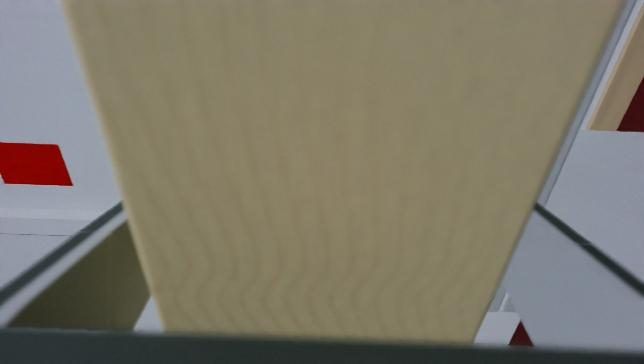

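Request:
{"method": "move", "body": {"target": {"side":"right","x":0.404,"y":-0.206,"z":0.765,"quat_wxyz":[0.7071,0,-0.7071,0]}, "min_time_s": 0.8, "cameras": []}}

Request:
{"method": "move", "body": {"joints": {"right_gripper_m":0.04}, "cameras": ["right_wrist_camera"]}}

Request:
{"method": "move", "body": {"target": {"side":"right","x":0.404,"y":-0.206,"z":0.80,"quat_wxyz":[0.7071,0,-0.7071,0]}, "min_time_s": 1.5, "cameras": ["head_camera"]}}

Request:
{"method": "move", "body": {"target": {"side":"right","x":0.39,"y":-0.206,"z":0.85,"quat_wxyz":[0.7071,0,-0.7071,0]}, "min_time_s": 1.5, "cameras": ["head_camera"]}}

Scene clock: 45.97 s.
Joint torques (N m): left_arm=[14 8.2 1.62 5.64 0 0.54 0.05] | right_arm=[-12.77 -3.06 -1.86 -8.84 -0.14 -2.06 0.1]
External joint torques (N m): left_arm=[-1.22 -2.23 0.69 -0.2 -0.03 -0.28 0.02] | right_arm=[-1.69 -1.25 -1.83 -0.14 -0.47 -0.15 0.05]
Motor temperatures (°C): left_arm=[31 28 31 35 34 32 37] | right_arm=[34 30 31 30 35 36 34]
Wrist force (N): left_arm=[4.3 -0.4 -6.5] | right_arm=[-7.6 0.8 1.0]
Wrist torque (N m): left_arm=[-0.17 0.43 0.05] | right_arm=[-0.13 -0.43 -0.11]
Wrist force, peak (N): left_arm=[4.2 -0.6 -7.5] | right_arm=[-7.9 0.4 1.2]
move: done
base_odometry: x=+0.429 y=+1.427 heading=+0.001
lidar_m: 0.46 1.06 1.47 3.77 2.19 1.55 1.49 1.55 2.06 1.36 0.96 1.15
base_status: not commanded
joint_positions: torso_squat_rad=+0.700 torso_shift_rad=+0.000 torso_pitch_rad=+0.350 torso_yaw_rad=+0.000 left_shoulder_pitch_rad=+0.300 left_shoulder_roll_rad=+0.400 left_shoulder_yaw_rad=-0.043 left_elbow_rad=-0.196 left_forearm_roll_rad=-0.014 left_wrist_pitch_rad=+0.002 left_hand_roll_rad=+0.027 left_gripper_m=+0.099 right_shoulder_pitch_rad=-0.459 right_shoulder_roll_rad=-0.036 right_shoulder_yaw_rad=-0.086 right_elbow_rad=-1.012 right_forearm_roll_rad=-0.142 right_wrist_pitch_rad=-0.477 right_hand_roll_rad=+0.118 right_gripper_m=+0.099 head_pan_rad=-0.200 head_tilt_rad=+0.500
joint_status: all done
wheel_motors_off: 0
motor_effort: left_wheel=-9(10) right_wheel=+10(11)
chest: x=-0.1218 y=+0.0001 z=+1.1066 quat_wxyz=(+0.985, +0.000, +0.174, +0.000) (m; base frame)
left_hand: x=-0.4586 y=+0.5101 z=+0.5743 quat_wxyz=(+0.955, +0.188, +0.226, -0.044) (m; base frame)
right_hand: x=+0.4038 y=-0.2057 z=+0.7649 quat_wxyz=(+0.707, +0.000, -0.707, +0.000) (m; base frame)
right_hand_status: reached (checked arc, planned for 0.8 s): 0 mm and 0.0 deg off.
pictures: none
No camera images: "cameras" was empty.

Scene clock: 47.13 s.
Joint torques (N m): left_arm=[14.26 8.01 1.8 5.63 -0.13 0.37 -0.03] | right_arm=[-11.36 -2.82 -2.16 -7.54 -0.1 -0.69 0.18]
External joint torques (N m): left_arm=[-0.96 -2.42 0.87 -0.2 -0.16 -0.45 -0.06] | right_arm=[-0.28 -1 -2.12 1.17 -0.42 1.21 0.13]
Motor temperatures (°C): left_arm=[31 28 31 35 34 32 37] | right_arm=[34 30 31 30 35 36 34]
Wrist force (N): left_arm=[4.1 -0.5 -7.2] | right_arm=[-2.1 0.7 4.1]
Wrist torque (N m): left_arm=[-0.22 0.40 0.02] | right_arm=[-0.11 -0.74 -0.29]
Wrist force, peak (N): left_arm=[3.9 -0.4 -7.3] | right_arm=[-7.5 0.7 0.9]
move: off_target
base_odometry: x=+0.429 y=+1.427 heading=+0.001
lidar_m: 0.47 1.07 1.47 3.75 2.20 1.57 1.48 1.55 2.06 1.36 0.96 1.14
base_status: not commanded
joint_positions: torso_squat_rad=+0.700 torso_shift_rad=+0.000 torso_pitch_rad=+0.350 torso_yaw_rad=+0.000 left_shoulder_pitch_rad=+0.300 left_shoulder_roll_rad=+0.400 left_shoulder_yaw_rad=-0.043 left_elbow_rad=-0.196 left_forearm_roll_rad=-0.014 left_wrist_pitch_rad=+0.002 left_hand_roll_rad=+0.027 left_gripper_m=+0.099 right_shoulder_pitch_rad=-0.460 right_shoulder_roll_rad=-0.036 right_shoulder_yaw_rad=-0.086 right_elbow_rad=-1.012 right_forearm_roll_rad=-0.142 right_wrist_pitch_rad=-0.477 right_hand_roll_rad=+0.118 right_gripper_m=+0.076 head_pan_rad=-0.200 head_tilt_rad=+0.500
joint_status: right_gripper_m off_target (ended at +0.076, target +0.040)
wheel_motors_off: 0
motor_effort: left_wheel=-10(11) right_wheel=+11(12)
chest: x=-0.1219 y=+0.0001 z=+1.1066 quat_wxyz=(+0.985, +0.000, +0.174, +0.000) (m; base frame)
left_hand: x=-0.4586 y=+0.5101 z=+0.5743 quat_wxyz=(+0.955, +0.188, +0.226, -0.044) (m; base frame)
right_hand: x=+0.4040 y=-0.2057 z=+0.7653 quat_wxyz=(+0.707, +0.000, -0.707, +0.000) (m; base frame)
pictures: right_wrist_camera
camera_calibration:
right_wrist_camera: T_world_to_cam=[[0.026763, -0.0286242, -0.999232, 0.746755], [-0.50694, 0.861133, -0.0382458, 0.438191], [0.861566, 0.507574, 0.0085357, -0.17796], [0, 0, 0, 1]] pos_world=[0.355475, -0.265638, 0.76446]

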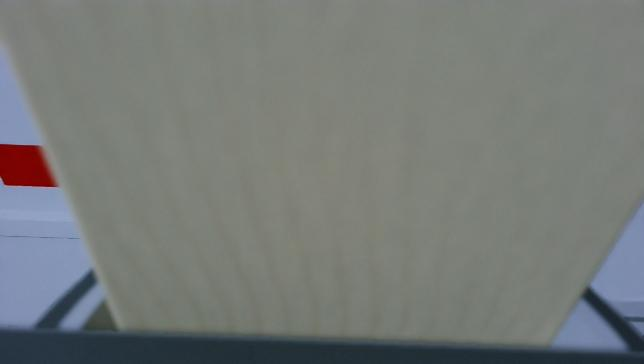

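Scene clock: 48.97 s.
Joint torques (N m): left_arm=[14.44 7.87 1.69 5.49 0.02 0.54 0.16] | right_arm=[-22 -0.2 0.98 -23.65 0.25 -9.22 -0.23]
External joint torques (N m): left_arm=[-0.79 -2.56 0.76 -0.35 0 -0.28 0.14] | right_arm=[-11.65 1.16 0.91 -14.24 -0.06 -7.32 -0.28]
Motor temperatures (°C): left_arm=[31 28 31 35 34 32 37] | right_arm=[34 30 31 30 35 37 34]
Wrist force (N): left_arm=[3.8 -0.5 -7.0] | right_arm=[-29.3 1.0 0.6]
Wrist torque (N m): left_arm=[-0.23 0.38 0.07] | right_arm=[-0.06 1.64 0.27]
Wrist force, peak (N): left_arm=[4.2 -0.8 -7.4] | right_arm=[-30.4 1.1 0.4]
move: done
base_odometry: x=+0.429 y=+1.427 heading=+0.001
lidar_m: 0.46 1.05 1.46 3.75 2.19 1.56 1.48 1.55 2.07 1.35 0.96 1.15
base_status: not commanded
joint_positions: torso_squat_rad=+0.700 torso_shift_rad=+0.000 torso_pitch_rad=+0.351 torso_yaw_rad=+0.000 left_shoulder_pitch_rad=+0.300 left_shoulder_roll_rad=+0.400 left_shoulder_yaw_rad=-0.043 left_elbow_rad=-0.196 left_forearm_roll_rad=-0.014 left_wrist_pitch_rad=+0.002 left_hand_roll_rad=+0.027 left_gripper_m=+0.099 right_shoulder_pitch_rad=-0.377 right_shoulder_roll_rad=-0.017 right_shoulder_yaw_rad=-0.084 right_elbow_rad=-1.253 right_forearm_roll_rad=-0.139 right_wrist_pitch_rad=-0.312 right_hand_roll_rad=+0.139 right_gripper_m=+0.074 head_pan_rad=-0.200 head_tilt_rad=+0.500
joint_status: all done
wheel_motors_off: 0
motor_effort: left_wheel=-10(11) right_wheel=+12(12)
chest: x=-0.1215 y=+0.0000 z=+1.1065 quat_wxyz=(+0.985, +0.000, +0.175, +0.000) (m; base frame)
left_hand: x=-0.4586 y=+0.5101 z=+0.5746 quat_wxyz=(+0.955, +0.188, +0.226, -0.044) (m; base frame)
right_hand: x=+0.4025 y=-0.2068 z=+0.7962 quat_wxyz=(+0.709, +0.000, -0.705, +0.000) (m; base frame)
right_hand_status: reached (checked arc, planned for 1.5 s): 4 mm and 0.3 deg off.
pictures: head_camera
camera_calibration:
head_camera: T_world_to_cam=[[-0.192606, -0.98057, 0.0372273, -0.0550347], [-0.700047, 0.110723, -0.705461, 0.936936], [0.687631, -0.161937, -0.707771, 0.878029], [0, 0, 0, 1]] pos_world=[0.0415394, -0.0155199, 1.28446]

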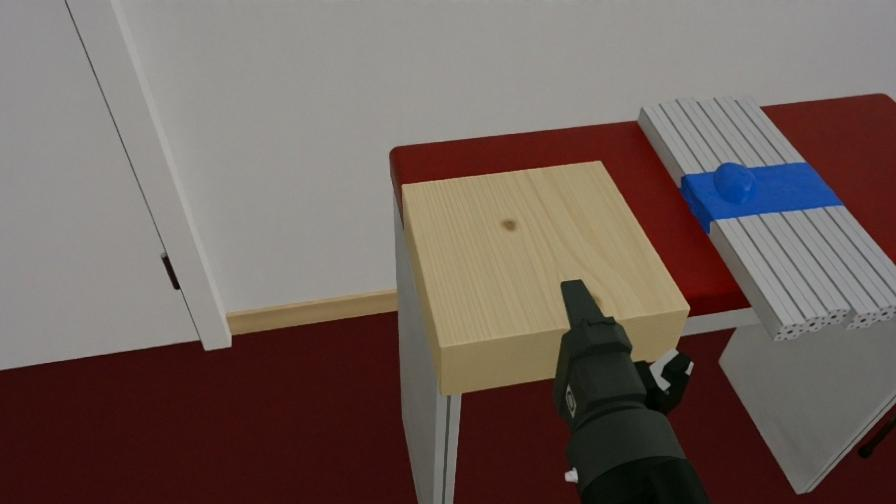

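Scene clock: 50.80 s.
Joint torques (N m): left_arm=[14.37 7.85 1.78 5.55 -0.09 0.4 -0.06] | right_arm=[-20.28 1.07 0.81 -24.8 -0.44 -9.21 -0.22]
External joint torques (N m): left_arm=[-0.87 -2.57 0.85 -0.3 -0.11 -0.42 -0.09] | right_arm=[-11.31 1.88 0.7 -14.77 -0.72 -7.32 -0.27]
Motor temperatures (°C): left_arm=[31 28 31 35 34 32 37] | right_arm=[34 30 31 31 35 37 34]
Wrist force (N): left_arm=[4.6 -0.5 -6.1] | right_arm=[-29.5 1.3 -0.1]
Wrist torque (N m): left_arm=[-0.18 0.45 0.07] | right_arm=[-0.08 1.62 0.29]
Wrist force, peak (N): left_arm=[4.3 -1.1 -7.3] | right_arm=[-30.5 1.0 1.1]
move: done
base_odometry: x=+0.429 y=+1.427 heading=+0.001
lidar_m: 0.47 1.06 1.47 3.77 2.19 1.56 1.48 1.55 2.06 1.36 0.97 1.15
base_status: not commanded
joint_positions: torso_squat_rad=+0.700 torso_shift_rad=+0.000 torso_pitch_rad=+0.351 torso_yaw_rad=+0.000 left_shoulder_pitch_rad=+0.300 left_shoulder_roll_rad=+0.400 left_shoulder_yaw_rad=-0.043 left_elbow_rad=-0.196 left_forearm_roll_rad=-0.014 left_wrist_pitch_rad=+0.002 left_hand_roll_rad=+0.027 left_gripper_m=+0.099 right_shoulder_pitch_rad=-0.257 right_shoulder_roll_rad=+0.000 right_shoulder_yaw_rad=-0.058 right_elbow_rad=-1.574 right_forearm_roll_rad=-0.160 right_wrist_pitch_rad=-0.110 right_hand_roll_rad=+0.173 right_gripper_m=+0.074 head_pan_rad=-0.200 head_tilt_rad=+0.500
joint_status: all done
wheel_motors_off: 0
motor_effort: left_wheel=-9(11) right_wheel=+10(12)
chest: x=-0.1215 y=+0.0000 z=+1.1065 quat_wxyz=(+0.985, +0.000, +0.175, +0.000) (m; base frame)
left_hand: x=-0.4586 y=+0.5101 z=+0.5746 quat_wxyz=(+0.955, +0.188, +0.226, -0.044) (m; base frame)
right_hand: x=+0.3884 y=-0.2062 z=+0.8467 quat_wxyz=(+0.706, +0.003, -0.708, +0.004) (m; base frame)
right_hand_status: reached (checked arc, planned for 1.5 s): 4 mm and 0.6 deg off.
pictures: head_camera
camera_calibration:
head_camera: T_world_to_cam=[[-0.192592, -0.980572, 0.0372416, -0.0550346], [-0.700051, 0.110702, -0.70546, 0.937006], [0.687632, -0.161937, -0.707771, 0.87796], [0, 0, 0, 1]] pos_world=[0.0416394, -0.01552, 1.28446]

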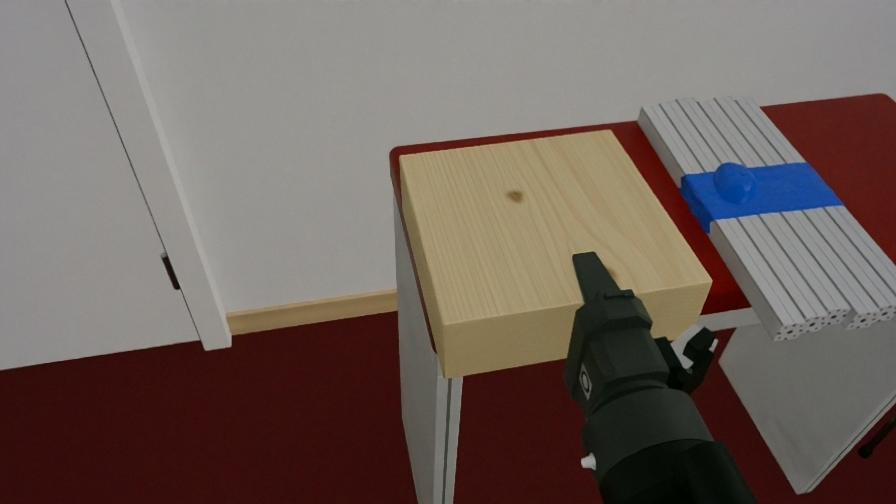

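Request:
{"method": "move", "body": {"base": {"x_m_s":-0.25,"for_s":2.2}, "joints": {"head_pan_rad":0.0}, "cameras": []}}

Request:
{"method": "move", "body": {"base": {"turn_rad_s":-0.6,"for_s":2.618}, "cameras": []}}

Request:
{"method": "move", "body": {"base": {"x_m_s":0.35,"for_s":4.7}, "cameras": ["head_camera"]}}

Request:
{"method": "move", "body": {"base": {"turn_rad_s":0.6,"for_s":2.618}, "cameras": ["head_camera"]}}

Scene clock: 62.20 s.
Joint torques (N m): left_arm=[13.65 8.3 1.7 5.58 0.04 0.51 0] | right_arm=[-21.33 0.7 0.29 -24.37 -0.42 -9.19 -0.16]
External joint torques (N m): left_arm=[-1.59 -2.13 0.78 -0.26 0.01 -0.31 -0.03] | right_arm=[-12.36 1.5 0.18 -14.34 -0.71 -7.33 -0.21]
Motor temperatures (°C): left_arm=[31 28 31 35 34 32 37] | right_arm=[34 30 31 33 35 38 34]
Wrist force (N): left_arm=[3.6 -1.4 -6.6] | right_arm=[-28.5 0.8 0.4]
Wrist torque (N m): left_arm=[-0.06 0.33 0.07] | right_arm=[-0.28 1.67 0.29]
Wrist force, peak (N): left_arm=[3.9 -0.8 -7.6] | right_arm=[-30.8 1.2 -1.4]
move: done
base_odometry: x=-0.121 y=+1.427 heading=-0.001
lidar_m: 1.00 1.67 2.24 4.17 1.39 0.98 0.93 0.97 1.32 3.28 1.58 1.33
base_status: done (sent for 2.2 of 2.2 s)
joint_positions: torso_squat_rad=+0.700 torso_shift_rad=+0.000 torso_pitch_rad=+0.351 torso_yaw_rad=+0.000 left_shoulder_pitch_rad=+0.300 left_shoulder_roll_rad=+0.400 left_shoulder_yaw_rad=-0.043 left_elbow_rad=-0.196 left_forearm_roll_rad=-0.014 left_wrist_pitch_rad=+0.002 left_hand_roll_rad=+0.027 left_gripper_m=+0.099 right_shoulder_pitch_rad=-0.257 right_shoulder_roll_rad=+0.000 right_shoulder_yaw_rad=-0.058 right_elbow_rad=-1.574 right_forearm_roll_rad=-0.160 right_wrist_pitch_rad=-0.110 right_hand_roll_rad=+0.173 right_gripper_m=+0.074 head_pan_rad=+0.000 head_tilt_rad=+0.500
joint_status: all done
wheel_motors_off: 0
motor_effort: left_wheel=-14(30) right_wheel=+16(39)
chest: x=-0.1215 y=+0.0000 z=+1.1065 quat_wxyz=(+0.985, +0.000, +0.175, +0.000) (m; base frame)
left_hand: x=-0.4587 y=+0.5101 z=+0.5747 quat_wxyz=(+0.955, +0.188, +0.226, -0.044) (m; base frame)
right_hand: x=+0.3884 y=-0.2062 z=+0.8466 quat_wxyz=(+0.706, +0.003, -0.708, +0.004) (m; base frame)
pictures: none
No camera images: "cameras" was empty.

Scene clock: 66.37 s.
Joint torques (N m): left_arm=[13.81 8.37 1.86 5.59 -0.14 0.56 0.05] | right_arm=[-21.35 0.51 -0.13 -24.2 -0.39 -9.18 -0.26]
External joint torques (N m): left_arm=[-1.43 -2.06 0.93 -0.25 -0.17 -0.27 0.02] | right_arm=[-12.38 1.31 -0.23 -14.17 -0.67 -7.29 -0.31]
Motor temperatures (°C): left_arm=[31 28 31 35 34 32 37] | right_arm=[34 30 31 33 35 39 34]
Wrist force (N): left_arm=[3.8 -0.7 -6.6] | right_arm=[-29.0 2.0 0.3]
Wrist torque (N m): left_arm=[-0.18 0.36 0.05] | right_arm=[-0.03 1.61 0.29]
Wrist force, peak (N): left_arm=[3.6 -0.7 -7.8] | right_arm=[-29.5 3.0 -0.2]
move: done
base_odometry: x=-0.121 y=+1.427 heading=-1.580
lidar_m: 3.06 1.57 1.33 1.01 1.65 2.17 4.16 1.42 1.00 0.94 0.95 1.26
base_status: done (sent for 2.63 of 2.63 s)
joint_positions: torso_squat_rad=+0.700 torso_shift_rad=+0.000 torso_pitch_rad=+0.351 torso_yaw_rad=+0.000 left_shoulder_pitch_rad=+0.300 left_shoulder_roll_rad=+0.400 left_shoulder_yaw_rad=-0.043 left_elbow_rad=-0.196 left_forearm_roll_rad=-0.014 left_wrist_pitch_rad=+0.002 left_hand_roll_rad=+0.027 left_gripper_m=+0.099 right_shoulder_pitch_rad=-0.257 right_shoulder_roll_rad=+0.000 right_shoulder_yaw_rad=-0.058 right_elbow_rad=-1.574 right_forearm_roll_rad=-0.160 right_wrist_pitch_rad=-0.110 right_hand_roll_rad=+0.173 right_gripper_m=+0.074 head_pan_rad=+0.000 head_tilt_rad=+0.500
joint_status: not commanded
wheel_motors_off: 0
motor_effort: left_wheel=+16(53) right_wheel=+3(48)
chest: x=-0.1215 y=+0.0000 z=+1.1065 quat_wxyz=(+0.985, +0.000, +0.175, +0.000) (m; base frame)
left_hand: x=-0.4587 y=+0.5101 z=+0.5747 quat_wxyz=(+0.955, +0.188, +0.226, -0.044) (m; base frame)
right_hand: x=+0.3884 y=-0.2061 z=+0.8466 quat_wxyz=(+0.706, +0.003, -0.708, +0.004) (m; base frame)
pictures: none
No camera images: "cameras" was empty.

Scene clock: 72.27 s.
Joint torques (N m): left_arm=[14.43 8.54 1.78 5.63 -0.02 0.51 0.04] | right_arm=[-20.91 0.25 -0.67 -24.33 -0.22 -9.23 -0.03]
External joint torques (N m): left_arm=[-0.81 -1.89 0.85 -0.22 -0.05 -0.31 0.01] | right_arm=[-11.95 1.05 -0.78 -14.31 -0.51 -7.34 -0.08]
Motor temperatures (°C): left_arm=[31 28 31 35 34 32 37] | right_arm=[34 30 31 34 35 39 34]
Wrist force (N): left_arm=[3.4 -0.4 -7.3] | right_arm=[-28.7 1.6 -0.2]
Wrist torque (N m): left_arm=[-0.20 0.33 0.03] | right_arm=[-0.02 1.70 0.27]
Wrist force, peak (N): left_arm=[4.2 -1.9 -7.3] | right_arm=[-30.0 1.3 -1.8]
move: done
base_odometry: x=-0.137 y=-0.218 heading=-1.580
lidar_m: 2.75 2.58 0.98 0.92 0.95 1.85 4.15 1.29 0.91 0.86 0.86 1.15
base_status: done (sent for 4.7 of 4.7 s)
joint_positions: torso_squat_rad=+0.700 torso_shift_rad=+0.000 torso_pitch_rad=+0.351 torso_yaw_rad=+0.000 left_shoulder_pitch_rad=+0.300 left_shoulder_roll_rad=+0.400 left_shoulder_yaw_rad=-0.043 left_elbow_rad=-0.196 left_forearm_roll_rad=-0.014 left_wrist_pitch_rad=+0.002 left_hand_roll_rad=+0.027 left_gripper_m=+0.099 right_shoulder_pitch_rad=-0.257 right_shoulder_roll_rad=+0.000 right_shoulder_yaw_rad=-0.058 right_elbow_rad=-1.574 right_forearm_roll_rad=-0.160 right_wrist_pitch_rad=-0.110 right_hand_roll_rad=+0.173 right_gripper_m=+0.074 head_pan_rad=+0.000 head_tilt_rad=+0.500
joint_status: not commanded
wheel_motors_off: 0
motor_effort: left_wheel=+0(49) right_wheel=+2(40)
chest: x=-0.1214 y=+0.0000 z=+1.1065 quat_wxyz=(+0.985, +0.000, +0.175, +0.000) (m; base frame)
left_hand: x=-0.4586 y=+0.5101 z=+0.5747 quat_wxyz=(+0.955, +0.188, +0.226, -0.044) (m; base frame)
right_hand: x=+0.3885 y=-0.2060 z=+0.8466 quat_wxyz=(+0.706, +0.004, -0.708, +0.004) (m; base frame)
pictures: head_camera
camera_calibration:
head_camera: T_world_to_cam=[[-0.00603031, -0.999495, -0.0311915, 0.0389552], [-0.713107, 0.0261652, -0.700567, 0.930379], [0.701029, 0.0180183, -0.712905, 0.884825], [0, 0, 0, 1]] pos_world=[0.0434062, -0.00135101, 1.2838]

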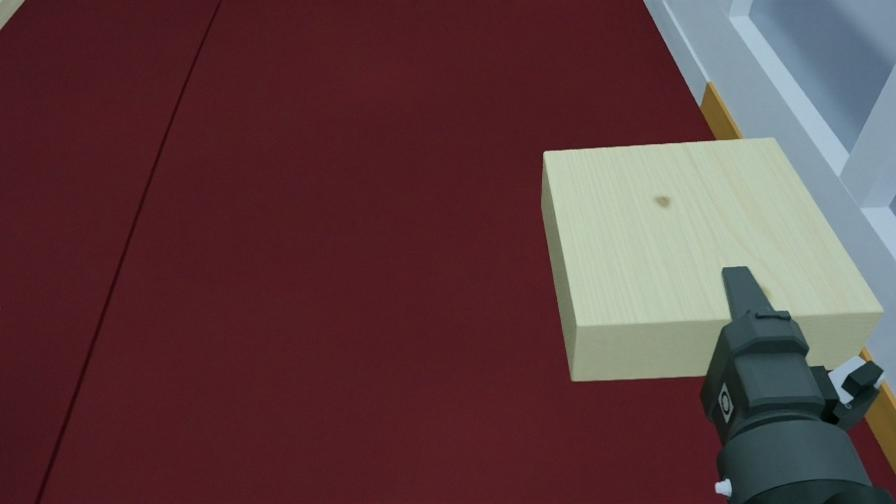

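Scene clock: 76.43 s.
Joint torques (N m): left_arm=[14.35 8.56 2.03 5.67 -0.04 0.49 -0.04] | right_arm=[-20.69 0.53 -0.02 -24.08 -0.46 -9.07 -0.09]
External joint torques (N m): left_arm=[-0.89 -1.87 1.1 -0.18 -0.06 -0.34 -0.06] | right_arm=[-11.72 1.33 -0.13 -14.05 -0.74 -7.18 -0.14]
Motor temperatures (°C): left_arm=[31 28 31 35 34 32 37] | right_arm=[34 30 31 34 35 39 34]
Wrist force (N): left_arm=[4.2 -0.9 -6.4] | right_arm=[-28.5 1.1 -0.4]
Wrist torque (N m): left_arm=[-0.14 0.39 0.08] | right_arm=[-0.19 1.66 0.27]
Wrist force, peak (N): left_arm=[3.6 -0.4 -7.7] | right_arm=[-29.8 0.6 0.2]
move: done
base_odometry: x=-0.137 y=-0.218 heading=-0.001
lidar_m: 0.93 0.96 1.84 3.83 1.25 0.87 0.84 0.88 1.18 2.96 2.53 0.97
base_status: done (sent for 2.63 of 2.63 s)
joint_positions: torso_squat_rad=+0.700 torso_shift_rad=+0.000 torso_pitch_rad=+0.351 torso_yaw_rad=+0.000 left_shoulder_pitch_rad=+0.300 left_shoulder_roll_rad=+0.400 left_shoulder_yaw_rad=-0.043 left_elbow_rad=-0.196 left_forearm_roll_rad=-0.014 left_wrist_pitch_rad=+0.002 left_hand_roll_rad=+0.027 left_gripper_m=+0.099 right_shoulder_pitch_rad=-0.257 right_shoulder_roll_rad=+0.000 right_shoulder_yaw_rad=-0.058 right_elbow_rad=-1.574 right_forearm_roll_rad=-0.160 right_wrist_pitch_rad=-0.110 right_hand_roll_rad=+0.173 right_gripper_m=+0.074 head_pan_rad=+0.000 head_tilt_rad=+0.500
joint_status: not commanded
wheel_motors_off: 0
motor_effort: left_wheel=+1(45) right_wheel=+17(40)
chest: x=-0.1214 y=+0.0000 z=+1.1065 quat_wxyz=(+0.985, +0.000, +0.175, +0.000) (m; base frame)
left_hand: x=-0.4587 y=+0.5100 z=+0.5747 quat_wxyz=(+0.955, +0.188, +0.227, -0.044) (m; base frame)
right_hand: x=+0.3885 y=-0.2060 z=+0.8466 quat_wxyz=(+0.706, +0.004, -0.708, +0.004) (m; base frame)
pictures: head_camera
camera_calibration:
head_camera: T_world_to_cam=[[-0.00609926, -0.999497, -0.0311192, 0.0388656], [-0.713105, 0.0261637, -0.700569, 0.930381], [0.701031, 0.0179183, -0.712906, 0.884826], [0, 0, 0, 1]] pos_world=[0.0434061, -0.00135077, 1.2838]

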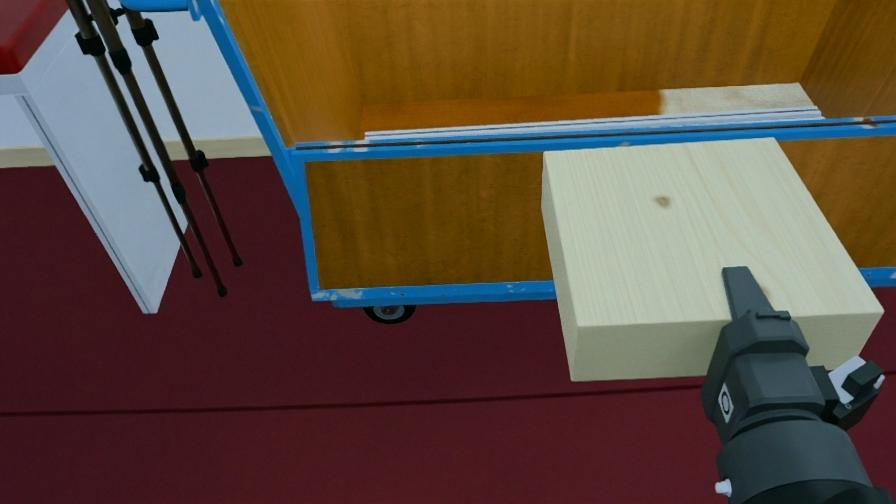

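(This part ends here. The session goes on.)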